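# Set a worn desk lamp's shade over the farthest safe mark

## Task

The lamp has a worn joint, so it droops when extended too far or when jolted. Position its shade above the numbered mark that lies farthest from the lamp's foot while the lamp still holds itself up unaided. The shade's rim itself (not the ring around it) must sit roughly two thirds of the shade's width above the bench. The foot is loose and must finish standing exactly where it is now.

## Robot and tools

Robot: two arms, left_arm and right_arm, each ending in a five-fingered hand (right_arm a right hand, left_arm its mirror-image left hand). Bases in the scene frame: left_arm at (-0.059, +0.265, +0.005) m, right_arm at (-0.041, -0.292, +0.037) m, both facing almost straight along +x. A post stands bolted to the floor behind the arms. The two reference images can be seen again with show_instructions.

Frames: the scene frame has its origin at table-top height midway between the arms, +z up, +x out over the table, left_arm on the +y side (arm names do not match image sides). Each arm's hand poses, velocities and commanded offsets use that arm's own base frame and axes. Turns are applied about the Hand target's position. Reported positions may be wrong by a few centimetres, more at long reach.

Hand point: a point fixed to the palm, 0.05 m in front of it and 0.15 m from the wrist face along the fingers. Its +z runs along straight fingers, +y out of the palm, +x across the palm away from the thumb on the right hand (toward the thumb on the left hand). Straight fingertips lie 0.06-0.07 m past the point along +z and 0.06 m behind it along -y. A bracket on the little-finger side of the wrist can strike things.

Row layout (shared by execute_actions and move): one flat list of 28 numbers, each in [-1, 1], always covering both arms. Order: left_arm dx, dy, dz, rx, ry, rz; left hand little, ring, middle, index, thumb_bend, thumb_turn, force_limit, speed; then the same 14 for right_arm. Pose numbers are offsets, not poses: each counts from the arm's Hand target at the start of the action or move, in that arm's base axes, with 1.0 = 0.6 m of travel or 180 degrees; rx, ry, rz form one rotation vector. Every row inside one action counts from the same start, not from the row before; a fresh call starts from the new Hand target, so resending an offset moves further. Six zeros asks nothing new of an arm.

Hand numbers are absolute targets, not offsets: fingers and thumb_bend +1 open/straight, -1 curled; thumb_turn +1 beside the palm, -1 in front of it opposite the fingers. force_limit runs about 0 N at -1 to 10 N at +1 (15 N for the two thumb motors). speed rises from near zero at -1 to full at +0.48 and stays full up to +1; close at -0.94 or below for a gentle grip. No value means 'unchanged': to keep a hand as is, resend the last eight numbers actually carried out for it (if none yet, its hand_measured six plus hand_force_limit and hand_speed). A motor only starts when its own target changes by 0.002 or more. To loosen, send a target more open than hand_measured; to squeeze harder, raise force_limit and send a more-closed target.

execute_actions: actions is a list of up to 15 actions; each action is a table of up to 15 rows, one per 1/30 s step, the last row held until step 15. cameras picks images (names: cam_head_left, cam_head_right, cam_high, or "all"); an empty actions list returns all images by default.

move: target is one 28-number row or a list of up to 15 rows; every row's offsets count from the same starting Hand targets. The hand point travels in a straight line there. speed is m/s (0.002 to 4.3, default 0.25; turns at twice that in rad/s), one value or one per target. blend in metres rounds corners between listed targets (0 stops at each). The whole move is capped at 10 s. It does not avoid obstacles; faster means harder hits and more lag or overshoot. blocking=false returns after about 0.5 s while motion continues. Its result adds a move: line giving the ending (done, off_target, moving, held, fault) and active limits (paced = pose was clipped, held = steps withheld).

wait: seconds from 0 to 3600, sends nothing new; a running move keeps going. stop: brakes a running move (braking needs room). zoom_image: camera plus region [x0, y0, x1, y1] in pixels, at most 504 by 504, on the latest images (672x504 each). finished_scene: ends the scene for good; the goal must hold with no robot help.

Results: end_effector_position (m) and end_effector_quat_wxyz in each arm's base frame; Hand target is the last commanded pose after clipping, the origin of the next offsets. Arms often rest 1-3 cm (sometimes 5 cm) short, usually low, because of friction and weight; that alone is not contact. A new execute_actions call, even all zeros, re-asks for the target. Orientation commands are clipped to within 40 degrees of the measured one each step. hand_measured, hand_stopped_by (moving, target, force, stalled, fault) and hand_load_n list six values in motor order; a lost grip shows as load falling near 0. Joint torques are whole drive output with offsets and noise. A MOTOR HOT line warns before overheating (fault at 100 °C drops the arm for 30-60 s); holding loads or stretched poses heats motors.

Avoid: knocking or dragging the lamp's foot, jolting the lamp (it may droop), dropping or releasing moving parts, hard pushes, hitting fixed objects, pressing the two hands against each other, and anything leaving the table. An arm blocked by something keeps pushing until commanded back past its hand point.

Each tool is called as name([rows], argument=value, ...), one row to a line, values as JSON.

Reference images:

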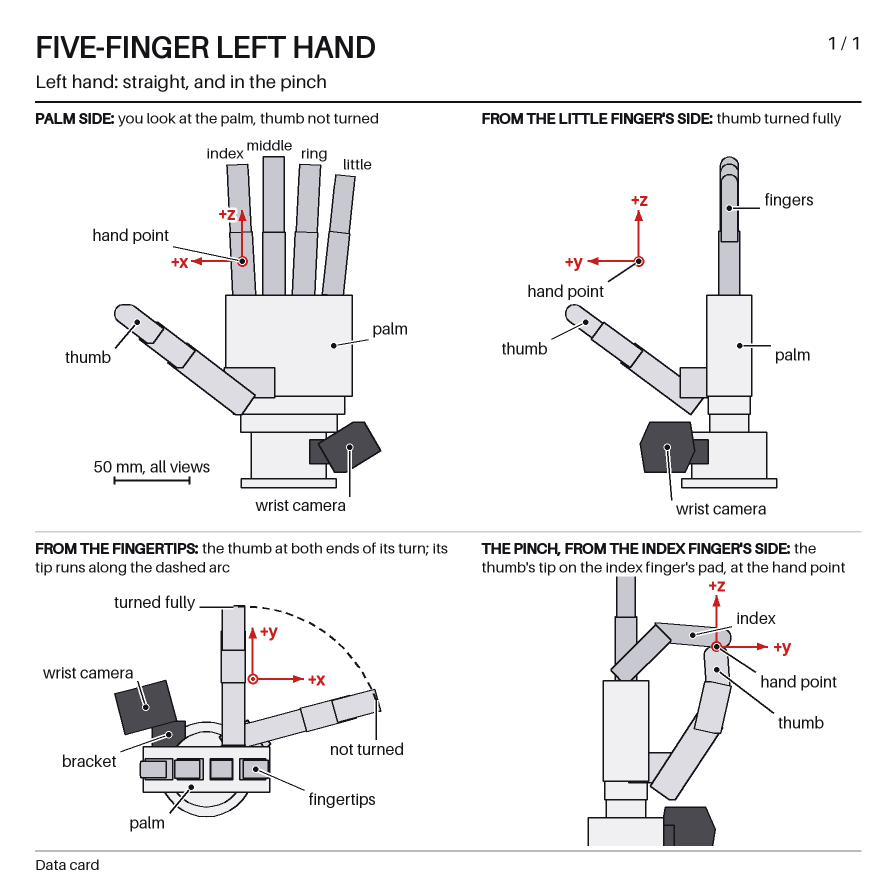

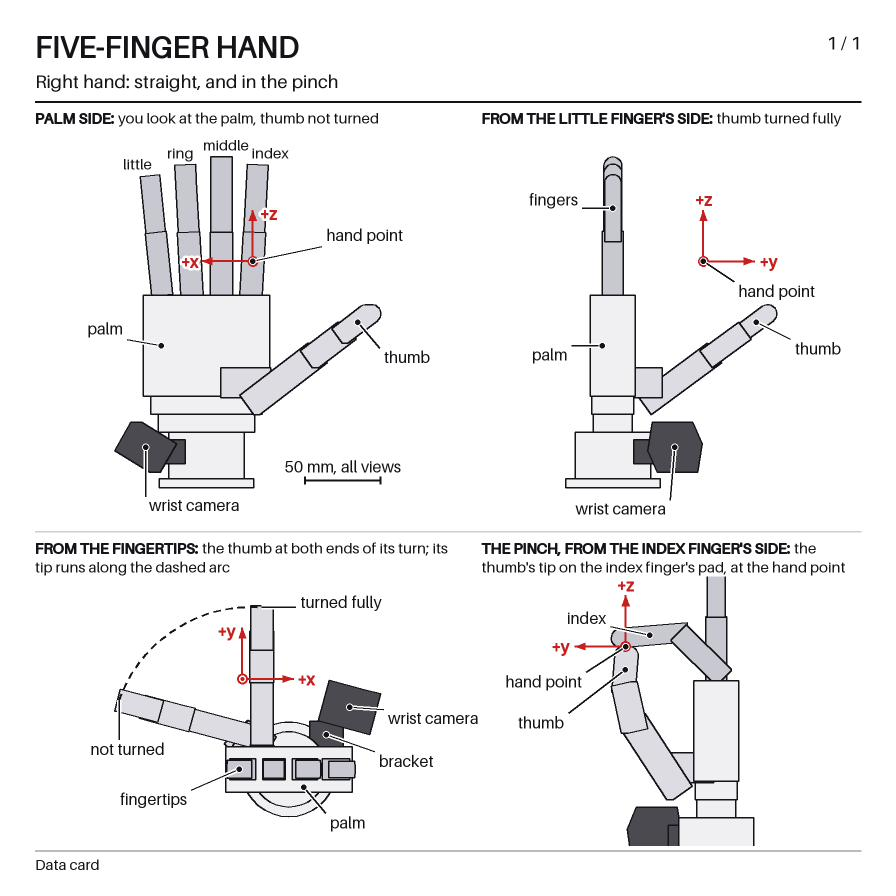

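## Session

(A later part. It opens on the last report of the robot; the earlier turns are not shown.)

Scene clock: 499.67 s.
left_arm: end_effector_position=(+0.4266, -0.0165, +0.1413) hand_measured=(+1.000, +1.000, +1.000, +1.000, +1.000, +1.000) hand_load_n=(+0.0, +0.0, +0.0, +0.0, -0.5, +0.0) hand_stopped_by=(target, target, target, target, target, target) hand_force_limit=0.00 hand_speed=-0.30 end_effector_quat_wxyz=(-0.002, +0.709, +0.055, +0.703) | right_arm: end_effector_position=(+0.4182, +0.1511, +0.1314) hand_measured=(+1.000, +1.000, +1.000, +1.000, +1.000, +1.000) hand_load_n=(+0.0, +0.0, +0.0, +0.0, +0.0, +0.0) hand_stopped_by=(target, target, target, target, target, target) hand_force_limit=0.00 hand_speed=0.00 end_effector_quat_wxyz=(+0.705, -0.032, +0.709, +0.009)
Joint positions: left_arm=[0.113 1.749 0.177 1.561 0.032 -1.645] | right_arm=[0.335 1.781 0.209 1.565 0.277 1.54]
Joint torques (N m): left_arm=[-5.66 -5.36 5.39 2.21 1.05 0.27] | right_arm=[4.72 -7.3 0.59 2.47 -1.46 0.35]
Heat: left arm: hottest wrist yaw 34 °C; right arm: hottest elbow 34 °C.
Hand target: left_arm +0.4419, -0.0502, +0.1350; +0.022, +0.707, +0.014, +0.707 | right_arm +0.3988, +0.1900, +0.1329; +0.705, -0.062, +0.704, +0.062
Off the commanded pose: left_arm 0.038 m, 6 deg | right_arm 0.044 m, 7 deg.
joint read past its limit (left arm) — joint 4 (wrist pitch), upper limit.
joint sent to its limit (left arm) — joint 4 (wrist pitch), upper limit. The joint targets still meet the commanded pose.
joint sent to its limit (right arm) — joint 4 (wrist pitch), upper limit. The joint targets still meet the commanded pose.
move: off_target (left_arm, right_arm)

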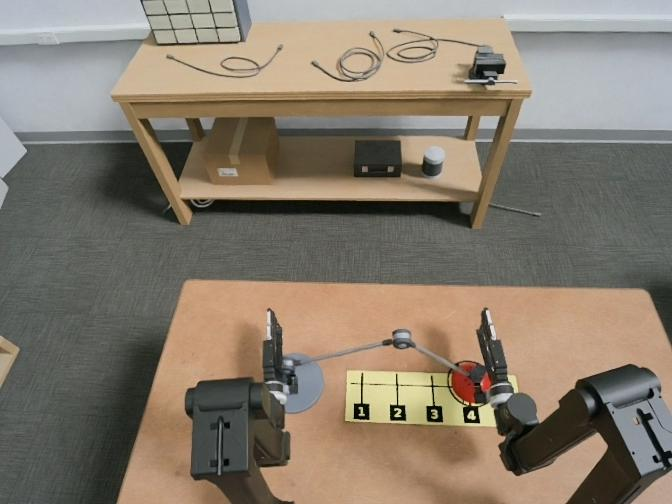

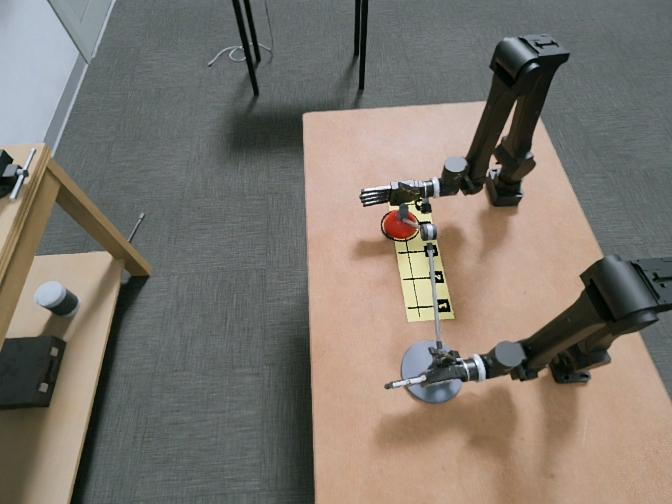

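move(target=[0,-0.035,0,0,0,0,1,1,1,1,1,1,0.0,-0.3, -0.02,0.04,0,0,0,0,1,1,1,1,1,1,0,0], speed=0.03, cameras=["cam_head_left","cam_high"])

zoom_image(camera="cam_head_left", region=[230, 290, 550, 450])

zoom_image(camera="cam_high", region=[360, 190, 500, 420])

Scene clock: 501.60 s.
left_arm: end_effector_position=(+0.4326, -0.0211, +0.1418) hand_measured=(+1.000, +1.000, +1.000, +1.000, +1.000, +1.000) hand_load_n=(+0.0, +0.0, +0.0, +0.0, +0.0, +0.0) hand_stopped_by=(target, target, target, target, target, target) hand_force_limit=0.00 hand_speed=-0.30 end_effector_quat_wxyz=(-0.015, +0.706, +0.070, +0.705) | right_arm: end_effector_position=(+0.4071, +0.1625, +0.1334) hand_measured=(+1.000, +1.000, +1.000, +1.000, +1.000, +1.000) hand_load_n=(+0.0, +0.0, +0.0, +0.0, +0.0, +0.0) hand_stopped_by=(target, target, target, target, target, target) hand_force_limit=0.00 hand_speed=0.00 end_effector_quat_wxyz=(+0.707, -0.023, +0.707, -0.007)
Joint positions: left_arm=[0.057 1.755 0.187 1.562 -0.064 -1.648] | right_arm=[0.425 1.774 0.193 1.58 0.402 1.529]
Joint torques (N m): left_arm=[-7.59 -6.65 4.4 2.22 1.63 0.21] | right_arm=[6.71 -6.53 1.77 1.77 -1.98 0.48]
Heat: left arm: hottest wrist yaw 34 °C; right arm: hottest elbow 34 °C.
Hand target: left_arm +0.4419, -0.0711, +0.1351; +0.022, +0.707, +0.014, +0.707 | right_arm +0.3869, +0.2140, +0.1329; +0.704, -0.061, +0.704, +0.062
Off the commanded pose: left_arm 0.051 m, 8 deg | right_arm 0.055 m, 9 deg.
joint read past its limit (left arm) — joint 4 (wrist pitch), upper limit.
joint read past its limit (right arm) — joint 4 (wrist pitch), upper limit.
joint sent to its limit (left arm) — joint 4 (wrist pitch), upper limit. The joint targets are off in position, not in orientation.
joint sent to its limit (right arm) — joint 4 (wrist pitch), upper limit. The joint targets are off in position, not in orientation.
move: off_target (left_arm, right_arm)

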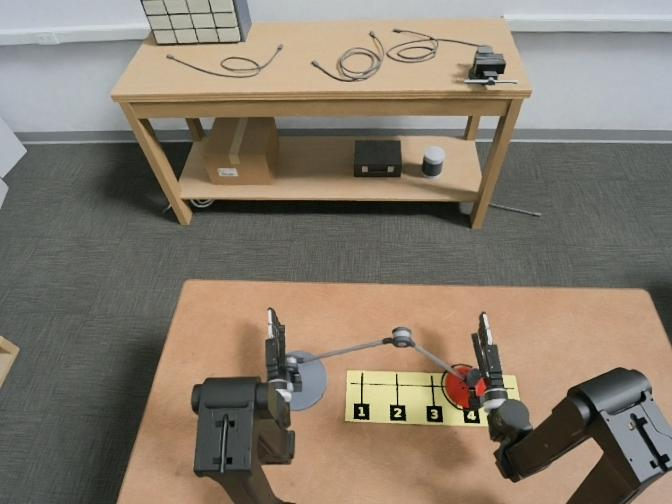

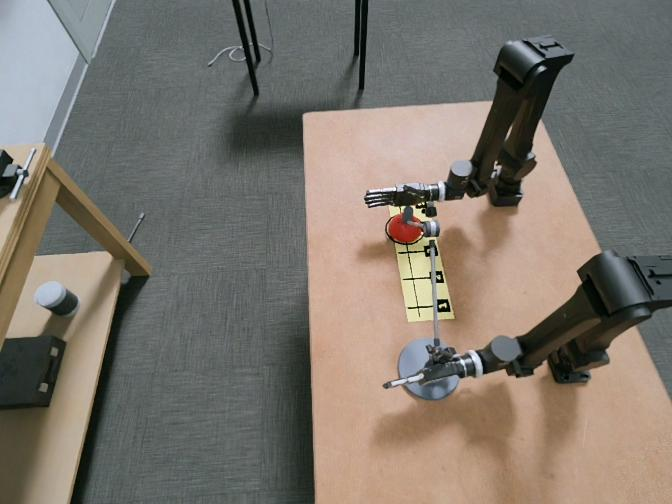

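Scaled by 1.575 from the camera's image (finer frame: 960x720).

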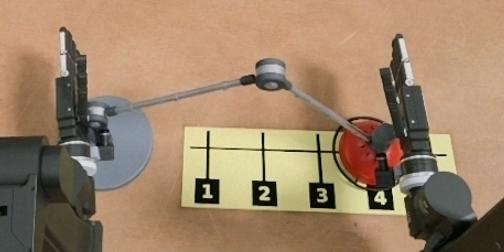

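Scaled by 2.191 from the camera's image (finer frame: 960x720).

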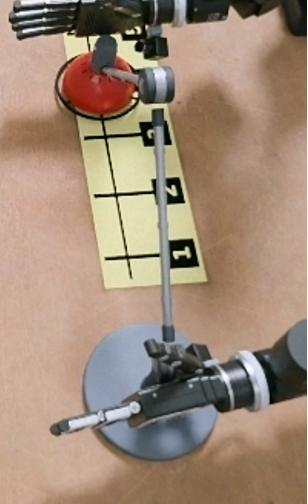

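move([
  [0,0.09,0,0,0,0,1,1,1,1,1,1,0.0,-0.3, 0.0167,-0.12,0,0,0,0,1,1,1,1,1,1,0,0],
  [0,0.2,0,0,0,0,1,1,1,1,1,1,0.0,-0.3, 0.0167,-0.25,0,0,0,0,1,1,1,1,1,1,0,0],
  [0,0.22,0,0,0,0,1,1,1,1,1,1,0.0,-0.3, 0.0167,-0.27,0.3,0,0,0,1,1,1,1,1,1,0,0],
], speed=[0.06,0.12,0.15], blend=[0,0.03,0], cameras=["all"])

zoom_image(camera="cam_head_left", region=[420, 330, 560, 435])

zoom_image(camera="cam_high", region=[360, 190, 460, 270])

zoom_image(camera="cam_head_left", region=[240, 310, 380, 430])

zoom_image(camera="cam_high", region=[390, 320, 490, 420])

Scene clock: 507.50 s.
left_arm: end_effector_position=(+0.4364, +0.0558, +0.1439) hand_measured=(+1.000, +1.000, +1.000, +1.000, +1.000, +1.000) hand_load_n=(+0.0, +0.0, +0.0, +0.0, +0.0, +0.0) hand_stopped_by=(target, target, target, target, target, target) hand_force_limit=0.00 hand_speed=-0.30 end_effector_quat_wxyz=(+0.025, +0.700, +0.013, +0.713) | right_arm: end_effector_position=(+0.3895, +0.0584, +0.2945) hand_measured=(+1.000, +1.000, +1.000, +1.000, +1.000, +1.000) hand_load_n=(+0.0, +0.0, +0.0, +0.0, +0.0, +0.0) hand_stopped_by=(target, target, target, target, target, target) hand_force_limit=0.00 hand_speed=0.00 end_effector_quat_wxyz=(+0.696, -0.063, +0.712, +0.069)
Joint positions: left_arm=[0.451 1.788 0.287 1.522 0.467 -1.634] | right_arm=[-0.171 0.774 0.299 0.452 -0.358 1.572]
Joint torques (N m): left_arm=[0.03 -8.41 3.86 1.68 0.02 0.07] | right_arm=[-1.14 -1.14 13.33 1.26 -0.08 -0.01]
Heat: left arm: hottest wrist yaw 34 °C; right arm: hottest elbow 34 °C.
Hand target: left_arm +0.4419, +0.0609, +0.1351; +0.022, +0.707, +0.014, +0.707 | right_arm +0.3969, +0.0520, +0.3129; +0.704, -0.062, +0.704, +0.062
Off the commanded pose: left_arm 0.012 m, 1 deg | right_arm 0.021 m, 2 deg.
move: off_target (left_arm, right_arm)

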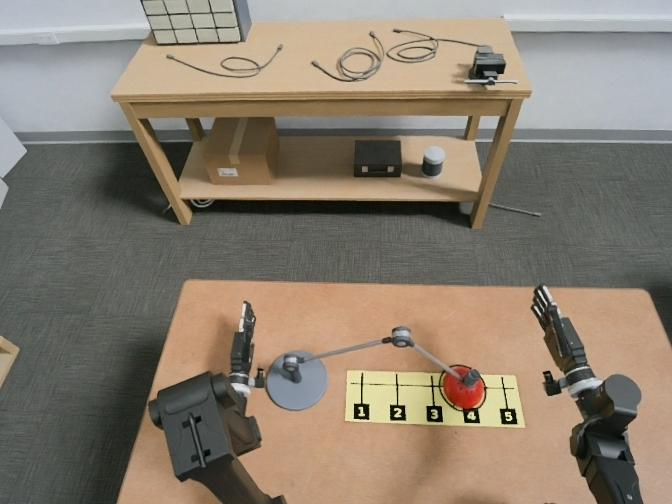

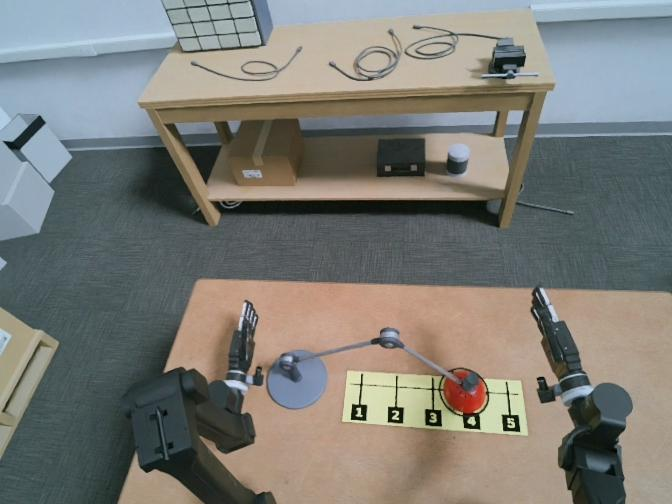

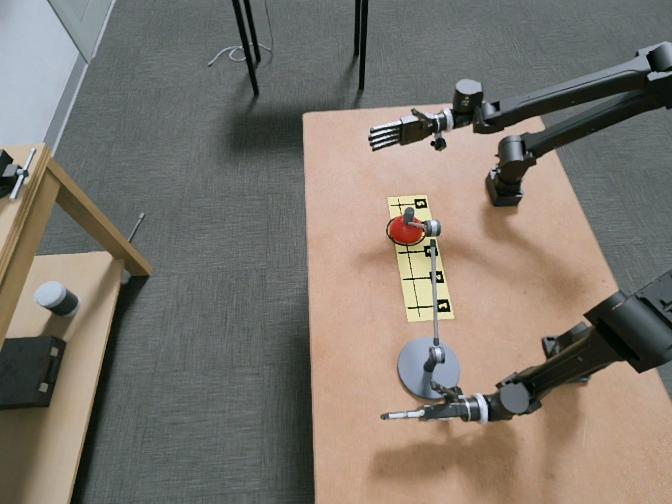

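Scaled by 3.600 from the camera's image (finer frame: 960x720).

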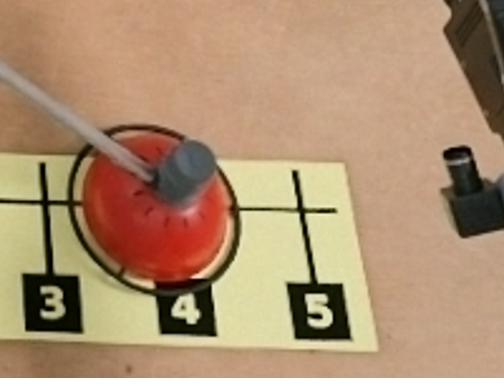

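Scaled by 5.040 from the camera's image (finer frame: 960x720).

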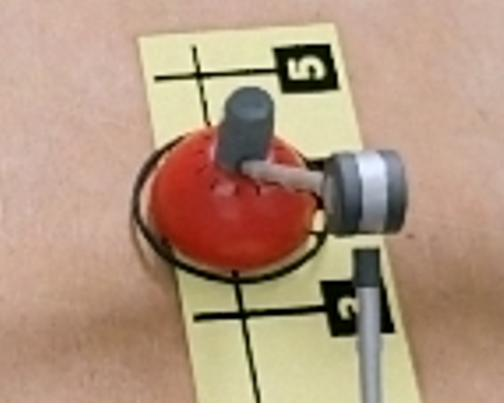

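Scaled by 3.600 from the camera's image (finer frame: 960x720).

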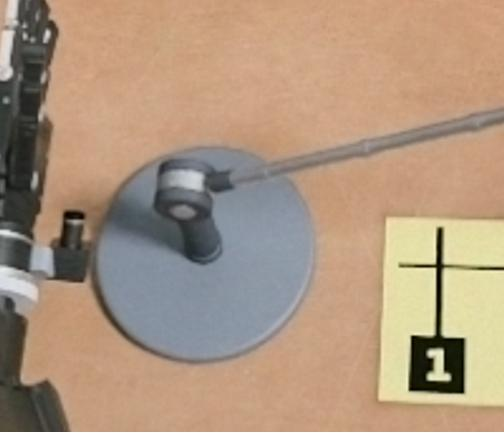

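Scaled by 5.040 from the camera's image (finer frame: 960x720).

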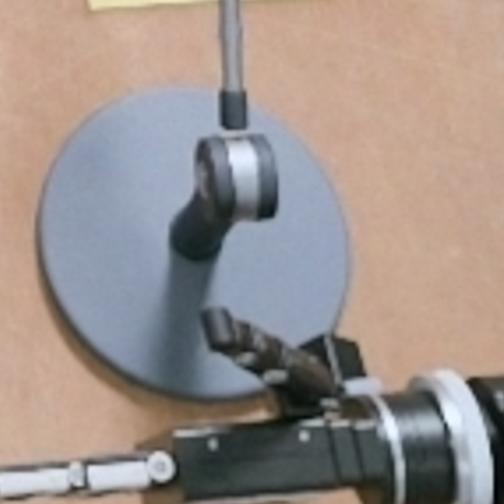

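move([
  [-0.25,0,0.1,0,0,0,1,1,1,1,1,1,0.0,-0.3, 0,0,0,0,0,0,1,1,1,1,1,1,0,0],
  [-0.312,-0.122,0.03,0,0.194,0,-1,-1,0.45,0.45,1,-1,0.2,-0.3, 0,0,0,0,0,0,1,1,1,1,1,1,0,0],
], speed=0.15, blend=[0.03,0], cameras=["cam_head_left","cam_high"])

Scene clock: 518.53 s.
left_arm: end_effector_position=(+0.2998, +0.0583, +0.1934) hand_measured=(+1.000, +1.000, +1.000, +1.000, +1.000, +1.000) hand_load_n=(+0.0, +0.0, +0.0, +0.0, +0.0, +0.0) hand_stopped_by=(target, target, target, target, target, target) hand_force_limit=0.00 hand_speed=-0.30 end_effector_quat_wxyz=(+0.022, +0.701, +0.008, +0.713) | right_arm: end_effector_position=(+0.3895, +0.0584, +0.2945) hand_measured=(+1.000, +1.000, +1.000, +1.000, +1.000, +1.000) hand_load_n=(+0.0, +0.0, +0.0, +0.0, +0.0, +0.0) hand_stopped_by=(target, target, target, target, target, target) hand_force_limit=0.00 hand_speed=0.00 end_effector_quat_wxyz=(+0.696, -0.063, +0.712, +0.069)
Joint positions: left_arm=[0.847 1.17 0.005 1.192 0.867 -1.634] | right_arm=[-0.171 0.774 0.299 0.452 -0.358 1.572]
Joint torques (N m): left_arm=[-1.32 -1.67 5.31 2.45 -0.12 -0.02] | right_arm=[-1.79 -1.55 13.12 1.18 -0.11 0]
Heat: left arm: hottest wrist yaw 34 °C; right arm: hottest elbow 35 °C.
Hand target: left_arm +0.3013, +0.0575, +0.1942; +0.023, +0.699, +0.004, +0.714 (not the last commanded pose) | right_arm +0.3969, +0.0520, +0.3129; +0.704, -0.062, +0.704, +0.062
Off the commanded pose: left_arm 0.093 m, 36 deg | right_arm 0.021 m, 2 deg.
move: held (left_arm; a check stopped the path); path passed 0 of 2 targets; target 2's new numbers were not sent; limits=held
pose unreachable (left arm): on one or more control steps of this call, first in action 0 (counted from 0), this arm could not follow its commanded pose, so it was not sent that pose on those steps. It may still have moved: this result reports where it is.
cause: moving toward the commanded pose would bring two parts of the arm too close to each other (joints 2 (shoulder) and 3 (elbow) lie between them).

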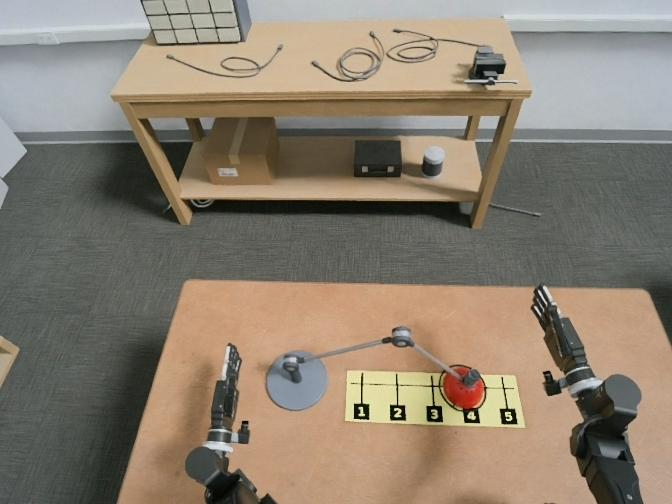

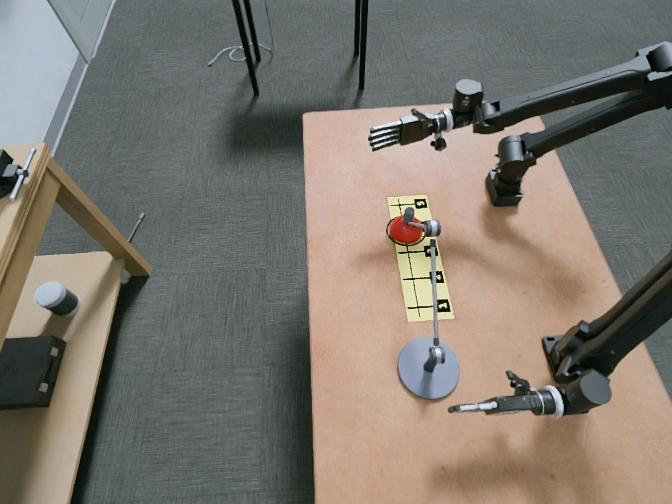

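move([
  [0.0,-0.05,0.1,0,0.1,0,1,1,1,1,1,1,0.0,-0.3, 0,0,0,0,0,0,1,1,1,1,1,1,0,0],
  [-0.05,-0.115,0.04,0,0.194,0,-1,-1,0.45,0.45,1,-1,0.2,-0.3, 0,0,0,0,0,0,1,1,1,1,1,1,0,0],
], speed=0.15, blend=[0.03,0], cameras=["cam_head_left"])

Scene clock: 523.10 s.
left_arm: end_effector_position=(+0.2709, -0.0117, +0.1916) hand_measured=(-1.000, -1.000, +0.450, +0.450, +1.000, -1.000) hand_load_n=(+0.0, +0.0, +0.0, +0.0, +0.0, +0.0) hand_stopped_by=(target, target, target, target, target, target) hand_force_limit=0.20 hand_speed=-0.30 end_effector_quat_wxyz=(+0.031, +0.890, +0.021, +0.454) | right_arm: end_effector_position=(+0.3895, +0.0584, +0.2945) hand_measured=(+1.000, +1.000, +1.000, +1.000, +1.000, +1.000) hand_load_n=(+0.0, +0.0, +0.0, +0.0, +0.0, -0.5) hand_stopped_by=(target, target, target, target, target, target) hand_force_limit=0.00 hand_speed=0.00 end_effector_quat_wxyz=(+0.696, -0.063, +0.712, +0.069)
Joint positions: left_arm=[0.517 0.254 0.34 -0.794 0.447 -1.309] | right_arm=[-0.171 0.774 0.299 0.452 -0.358 1.572]
Joint torques (N m): left_arm=[-0.97 2.37 13.09 1.54 0.11 0.07] | right_arm=[-0.85 -0.73 13.09 1.57 -0.12 0]
Heat: left arm: hottest elbow 34 °C; right arm: hottest elbow 36 °C.
Hand target: left_arm +0.2713, -0.0114, +0.2181; +0.020, +0.882, +0.011, +0.471 | right_arm +0.3969, +0.0520, +0.3129; +0.704, -0.062, +0.704, +0.062
Off the commanded pose: left_arm 0.027 m, 3 deg | right_arm 0.021 m, 2 deg.
move: off_target (left_arm); target 2's new numbers were sent with left_arm's hand 0.026 m and 3 deg from that target

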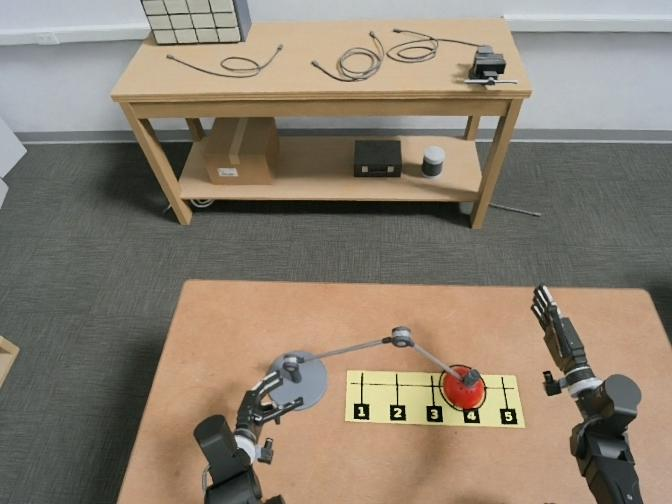

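move(target=[-0.027,0,-0.18,0,0,0,-1,-1,0.45,0.45,1,-1,0.2,-0.3, 0,0,0,0,0,0,1,1,1,1,1,1,0,0], speed=0.12, cameras=["cam_head_left","cam_high"])

zoom_image(camera="cam_high", region=[390, 320, 530, 430])

Scene clock: 525.13 s.
left_arm: end_effector_position=(+0.2538, -0.0134, +0.1087) hand_measured=(-1.000, -1.000, +0.450, +0.450, +1.000, -1.000) hand_load_n=(+0.0, +0.0, +0.0, +0.0, +0.0, +0.0) hand_stopped_by=(target, target, target, target, target, target) hand_force_limit=0.20 hand_speed=-0.30 end_effector_quat_wxyz=(+0.030, +0.886, +0.018, +0.461) | right_arm: end_effector_position=(+0.3895, +0.0584, +0.2945) hand_measured=(+1.000, +1.000, +1.000, +1.000, +1.000, +1.000) hand_load_n=(+0.0, +0.0, +0.0, +0.0, +0.0, +0.0) hand_stopped_by=(target, target, target, target, target, target) hand_force_limit=0.00 hand_speed=0.00 end_effector_quat_wxyz=(+0.696, -0.063, +0.712, +0.069)
Joint positions: left_arm=[0.599 0.13 0.11 -0.698 0.515 -1.25] | right_arm=[-0.171 0.774 0.299 0.452 -0.358 1.572]
Joint velocities: left_arm=[-0.005 -0.005 -0.046 -0.007 0.022 0.037] | right_arm=[within noise]
Joint torques (N m): left_arm=[-0.67 2.67 9.25 2.63 0.38 0.16] | right_arm=[-1.44 0.15 13.19 1.39 -0.13 0]
Heat: left arm: hottest elbow 34 °C; right arm: hottest elbow 36 °C.
Hand target: left_arm +0.2551, -0.0115, +0.1101; +0.021, +0.882, +0.011, +0.471 | right_arm +0.3969, +0.0520, +0.3129; +0.704, -0.062, +0.704, +0.062
Off the commanded pose: left_arm 0.003 m, 2 deg | right_arm 0.021 m, 2 deg.
move: done

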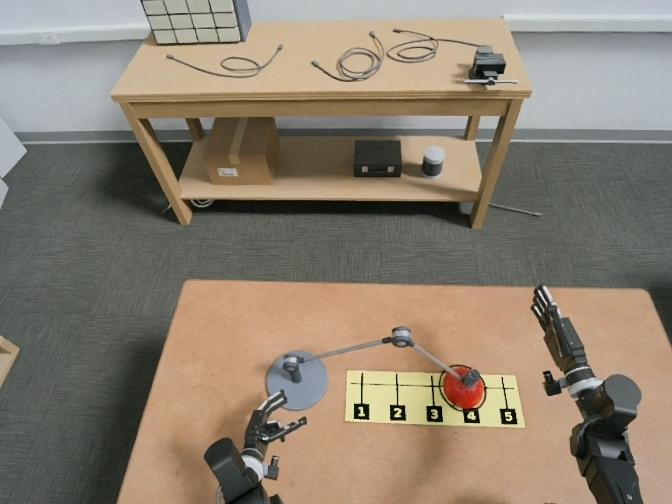

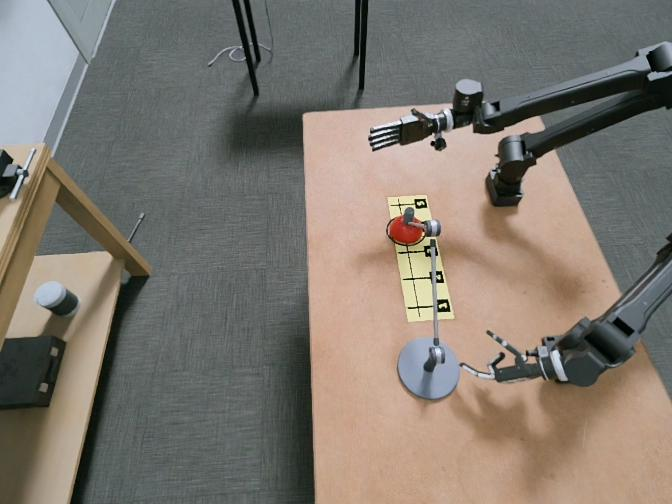

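Scaled by 3.600 from the camera's image (finer frame: 960x720).

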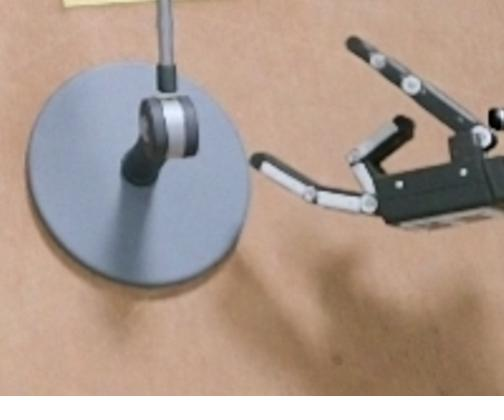

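move([
  [0.0,0.025,0.0,0,0,0,-1,-1,0.65,0.65,1,-1,0.2,-0.3, 0,0,0,0,0,0,1,1,1,1,1,1,0,0],
  [0.153,0.025,-0.033,0,0,0,-1,-1,0.65,0.65,1,-1,0.2,-0.3, 0,0,0,0,0,0,1,1,1,1,1,1,0,0],
], speed=0.08, cameras=["cam_head_left","cam_high"])

zoom_image(camera="cam_high", region=[390, 320, 530, 430])

zoom_image(camera="cam_head_left", region=[220, 330, 350, 450])

Scene clock: 528.17 s.
left_arm: end_effector_position=(+0.3298, -0.0010, +0.0721) hand_measured=(-1.000, -1.000, +0.650, +0.650, +1.000, -1.000) hand_load_n=(+0.0, +0.0, +0.0, +0.0, +0.0, +0.0) hand_stopped_by=(target, target, target, target, target, target) hand_force_limit=0.20 hand_speed=-0.30 end_effector_quat_wxyz=(+0.025, +0.891, +0.013, +0.453) | right_arm: end_effector_position=(+0.3895, +0.0584, +0.2945) hand_measured=(+1.000, +1.000, +1.000, +1.000, +1.000, +1.000) hand_load_n=(+0.0, +0.0, +0.0, +0.0, +0.0, +0.0) hand_stopped_by=(target, target, target, target, target, target) hand_force_limit=0.00 hand_speed=0.00 end_effector_quat_wxyz=(+0.696, -0.063, +0.712, +0.069)
Joint positions: left_arm=[0.394 0.867 0.123 0.067 0.347 -1.373] | right_arm=[-0.171 0.774 0.299 0.452 -0.358 1.572]
Joint torques (N m): left_arm=[-1.14 -0.15 10.3 2.89 0.1 -0.16] | right_arm=[-1.79 0.09 12.94 1.42 -0.08 0.01]
Heat: left arm: hottest elbow 34 °C; right arm: hottest elbow 36 °C.
Hand target: left_arm +0.3469, +0.0036, +0.0903; +0.020, +0.882, +0.011, +0.471 | right_arm +0.3969, +0.0520, +0.3129; +0.704, -0.062, +0.704, +0.062
Off the commanded pose: left_arm 0.025 m, 2 deg | right_arm 0.021 m, 2 deg.
move: off_target (left_arm)

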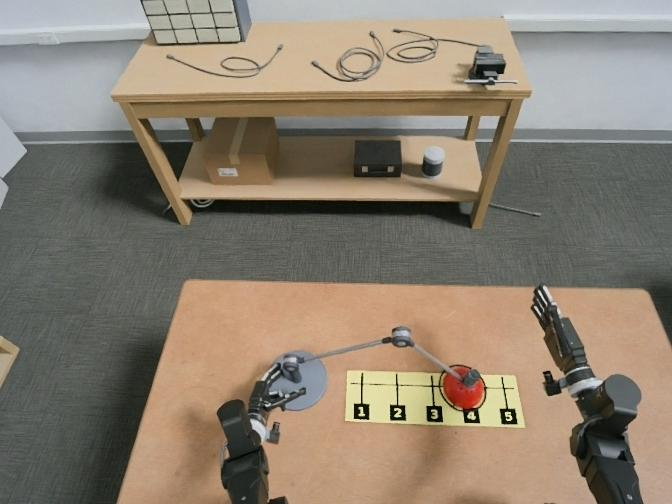

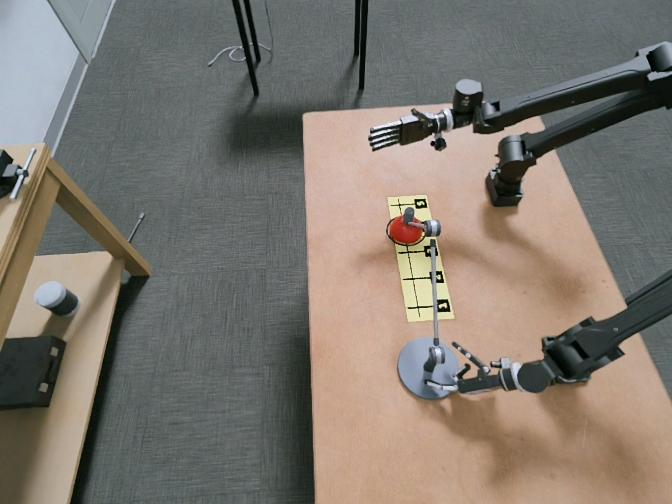

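Scaled by 3.600 from the camera's image (finer frame: 960x720).

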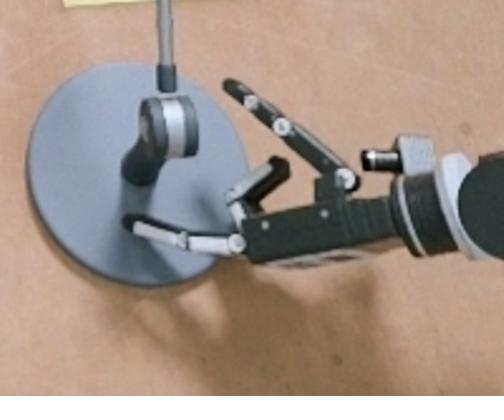

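Scaled by 3.877 from the camera's image (finer frame: 960x720).

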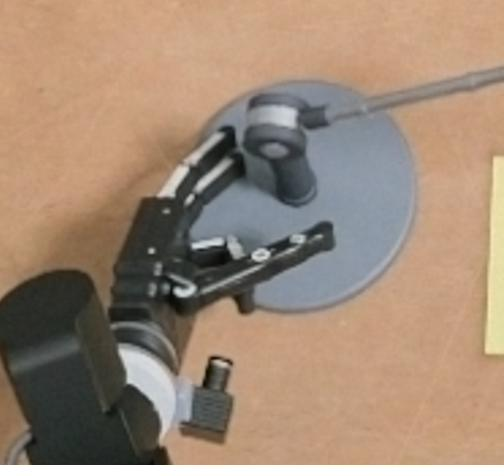

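move([
  [0.025,-0.015,0.035,0,0,0,-1,-1,0.65,0.65,1,-1,0.2,-0.3, 0,0,0,0,0,0,1,1,1,1,1,1,0,0],
  [0.025,-0.015,0.035,0,0,0,-1,-1,-0.1,-0.2,-0.2,-1,0.2,-0.85, 0,0,0,0,0,0,1,1,1,1,1,1,0,0],
], speed=0.08, cameras=["cam_head_left","cam_high"])

zoom_image(camera="cam_high", region=[390, 320, 530, 430])

zoom_image(camera="cam_head_left", region=[220, 330, 350, 450])

Scene clock: 531.33 s.
left_arm: end_effector_position=(+0.3568, -0.0013, +0.1023) hand_measured=(-1.000, -1.000, +0.098, -0.028, +0.650, -1.000) hand_load_n=(+0.0, +0.0, +7.0, +9.5, +9.0, -5.0) hand_stopped_by=(target, target, force, force, force, target) hand_force_limit=0.20 hand_speed=-0.85 end_effector_quat_wxyz=(+0.011, +0.884, +0.018, +0.467) | right_arm: end_effector_position=(+0.3895, +0.0584, +0.2945) hand_measured=(+1.000, +1.000, +1.000, +1.000, +1.000, +1.000) hand_load_n=(+0.0, +0.0, +0.0, +0.0, +0.0, -0.5) hand_stopped_by=(target, target, target, target, target, target) hand_force_limit=0.00 hand_speed=0.00 end_effector_quat_wxyz=(+0.696, -0.063, +0.712, +0.069)
Joint positions: left_arm=[0.318 0.855 0.197 0.035 0.264 -1.429] | right_arm=[-0.171 0.774 0.299 0.452 -0.358 1.572]
Joint torques (N m): left_arm=[-1.38 -1.49 9.74 1.47 0.84 -0.05] | right_arm=[-1.44 -1.26 13.18 1.36 -0.11 -0.07]
Heat: left arm: hottest elbow 35 °C; right arm: hottest elbow 37 °C.
Hand target: left_arm +0.3619, -0.0055, +0.1113; +0.021, +0.882, +0.011, +0.471 | right_arm +0.3969, +0.0520, +0.3129; +0.704, -0.062, +0.704, +0.062
Off the commanded pose: left_arm 0.011 m, 1 deg | right_arm 0.021 m, 2 deg.
move: off_target (left_arm); target 2's new numbers were sent with left_arm's hand 0.019 m and 1 deg from that target

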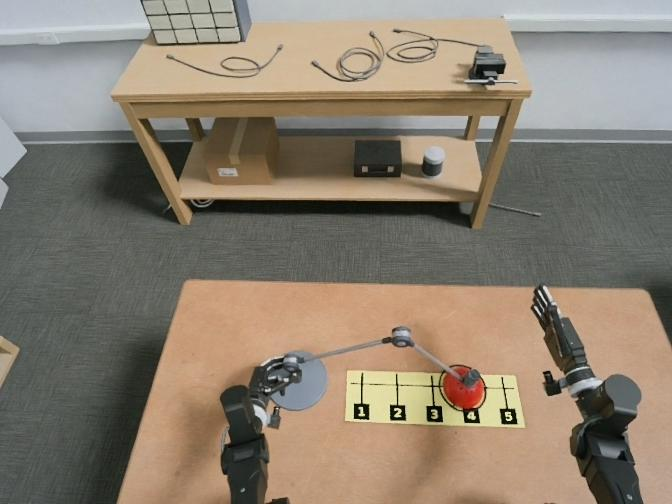

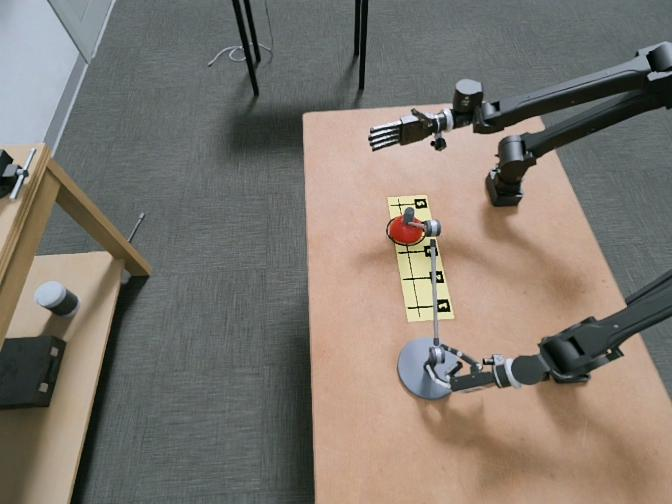

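Scaled by 3.600 from the camera's image (finer frame: 960x720).

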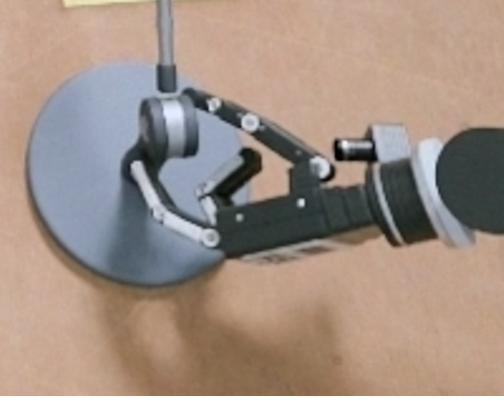

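Scaled by 3.877 from the camera's image (finer frame: 960x720).

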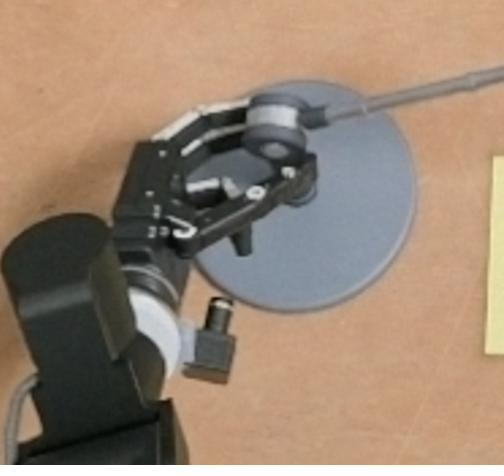

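move([
  [0.0,0.0,0.0,0,0,0,-1,-1,0.5,0.5,1,-1,0.2,-0.5, 0,0,0,0,0,0,1,1,1,1,1,1,0,0],
  [-0.02,-0.012,-0.05,0,0,0,-1,-1,0.5,0.5,1,-1,0.2,-0.5, 0,0,0,0,0,0,1,1,1,1,1,1,0,0],
], speed=0.08, cameras=["cam_head_left","cam_high"])

zoom_image(camera="cam_high", region=[390, 320, 530, 430])

zoom_image(camera="cam_head_left", region=[220, 330, 350, 450])

Scene clock: 533.87 s.
left_arm: end_effector_position=(+0.3500, -0.0109, +0.0824) hand_measured=(-1.000, -1.000, +0.500, +0.500, +1.000, -1.000) hand_load_n=(+0.0, +0.0, +0.0, +0.0, +0.0, -0.5) hand_stopped_by=(target, target, target, target, target, target) hand_force_limit=0.20 hand_speed=-0.50 end_effector_quat_wxyz=(+0.018, +0.883, +0.009, +0.469) | right_arm: end_effector_position=(+0.3895, +0.0584, +0.2945) hand_measured=(+1.000, +1.000, +1.000, +1.000, +1.000, +1.000) hand_load_n=(+0.0, +0.0, +0.0, +0.0, +0.0, -0.5) hand_stopped_by=(target, target, target, target, target, target) hand_force_limit=0.00 hand_speed=0.00 end_effector_quat_wxyz=(+0.696, -0.063, +0.712, +0.069)
Joint positions: left_arm=[0.3 0.918 0.146 0.154 0.27 -1.431] | right_arm=[-0.171 0.774 0.299 0.452 -0.358 1.572]
Joint torques (N m): left_arm=[-1.03 -0.67 7.21 2.99 0.08 -0.14] | right_arm=[-1.44 -1.2 13.03 1.18 -0.09 0.04]
Heat: left arm: hottest elbow 35 °C; right arm: hottest elbow 37 °C.
Hand target: left_arm +0.3499, -0.0127, +0.0812; +0.020, +0.882, +0.011, +0.471 | right_arm +0.3969, +0.0520, +0.3129; +0.704, -0.062, +0.704, +0.062
Off the commanded pose: left_arm 0.002 m, 1 deg | right_arm 0.021 m, 2 deg.
move: done

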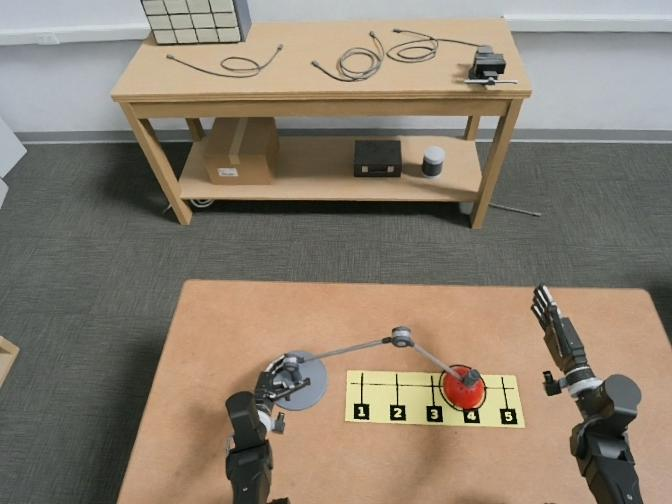

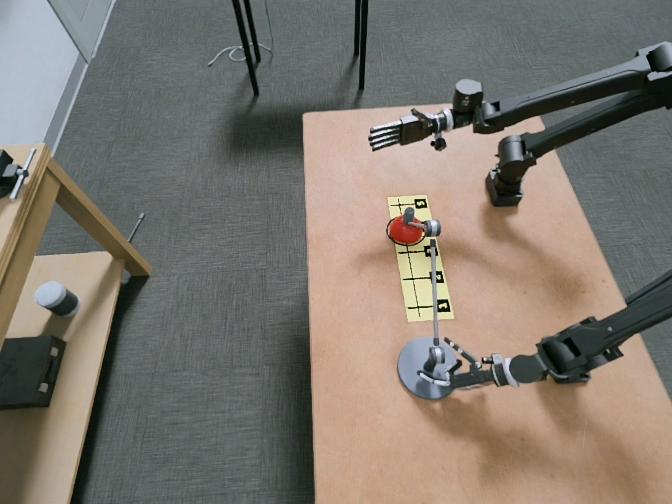

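Scaled by 3.600 from the camera's image (finer frame: 960x720).

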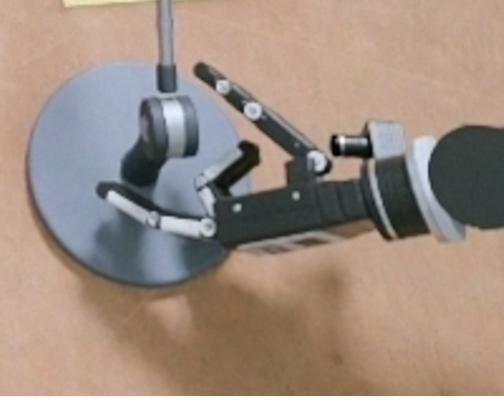

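Scaled by 3.877 from the camera's image (finer frame: 960x720).

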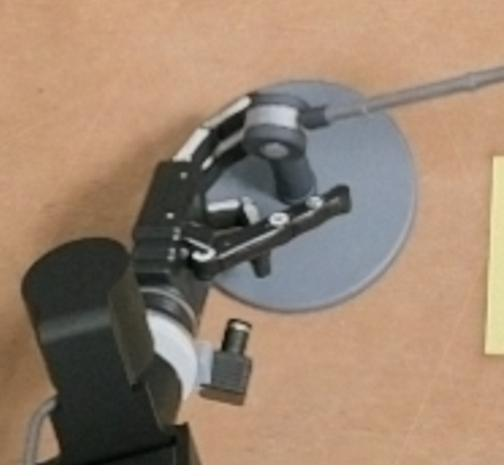

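Close gently on the post at this height.

move([
  [0.0,0.0,0.0,0,0,0,-1,-1,-0.1,-0.2,-0.2,-1,-0.4,-0.85, 0,0,0,0,0,0,1,1,1,1,1,1,0,0],
], speed=0.08, cameras=["cam_head_left","cam_high"])

zoom_image(camera="cam_high", region=[390, 320, 530, 430])

zoom_image(camera="cam_head_left", region=[220, 330, 350, 450])

Scene clock: 537.87 s.
left_arm: end_effector_position=(+0.3519, -0.0083, +0.0844) hand_measured=(-1.000, -1.000, +0.226, +0.044, +0.272, -1.000) hand_load_n=(+0.0, +0.0, +2.5, +4.5, +4.5, -2.0) hand_stopped_by=(target, target, force, force, force, target) hand_force_limit=-0.40 hand_speed=-0.85 end_effector_quat_wxyz=(+0.014, +0.881, +0.014, +0.473) | right_arm: end_effector_position=(+0.3895, +0.0584, +0.2945) hand_measured=(+1.000, +1.000, +1.000, +1.000, +1.000, +1.000) hand_load_n=(+0.0, +0.0, +0.0, +0.0, +0.0, +0.0) hand_stopped_by=(target, target, target, target, target, target) hand_force_limit=0.00 hand_speed=0.00 end_effector_quat_wxyz=(+0.696, -0.063, +0.712, +0.069)
Joint positions: left_arm=[0.3 0.918 0.146 0.164 0.26 -1.439] | right_arm=[-0.171 0.774 0.299 0.452 -0.358 1.572]
Joint torques (N m): left_arm=[-1.79 -1.67 7.09 2.55 0.38 -0.06] | right_arm=[-1.61 -0.62 13 1.35 -0.07 -0.03]
Heat: left arm: hottest elbow 35 °C; right arm: hottest elbow 37 °C.
Hand target: left_arm +0.3499, -0.0127, +0.0813; +0.021, +0.882, +0.011, +0.471 | right_arm +0.3969, +0.0520, +0.3129; +0.704, -0.062, +0.704, +0.062
Off the commanded pose: left_arm 0.006 m, 1 deg | right_arm 0.021 m, 2 deg.
move: done

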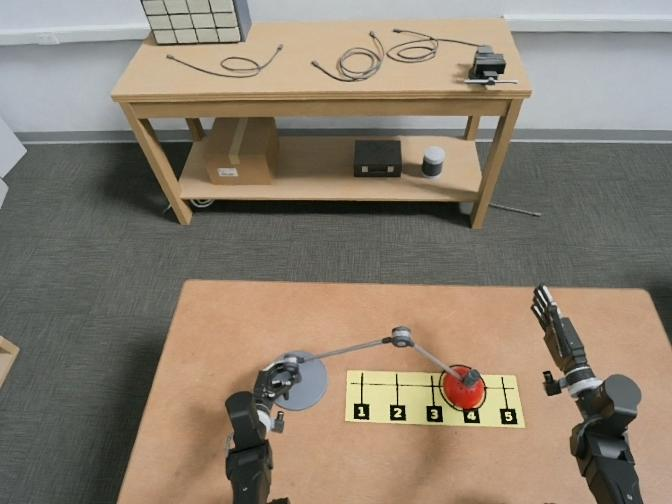

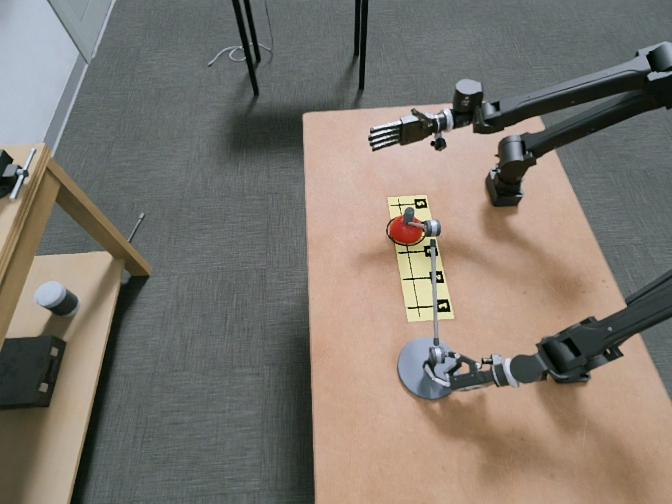

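Scaled by 3.600 from the camera's image (finer frame: 960x720).

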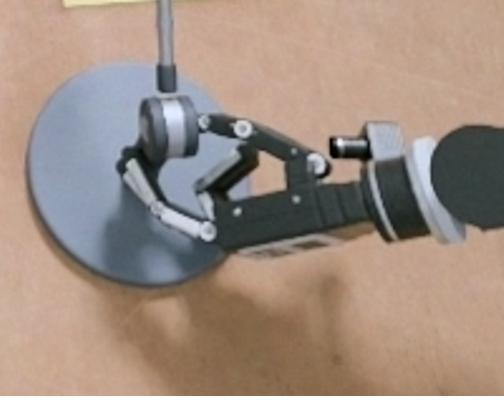

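Scaled by 3.877 from the camera's image (finer frame: 960x720).

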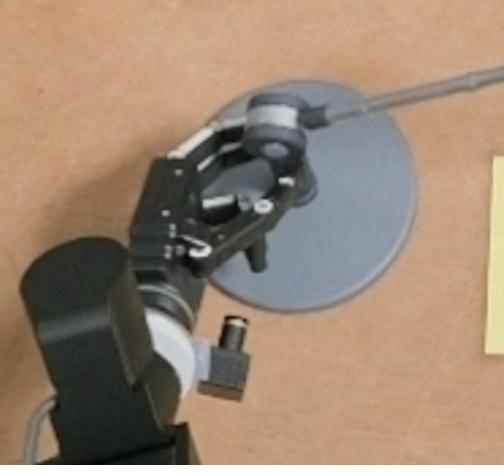

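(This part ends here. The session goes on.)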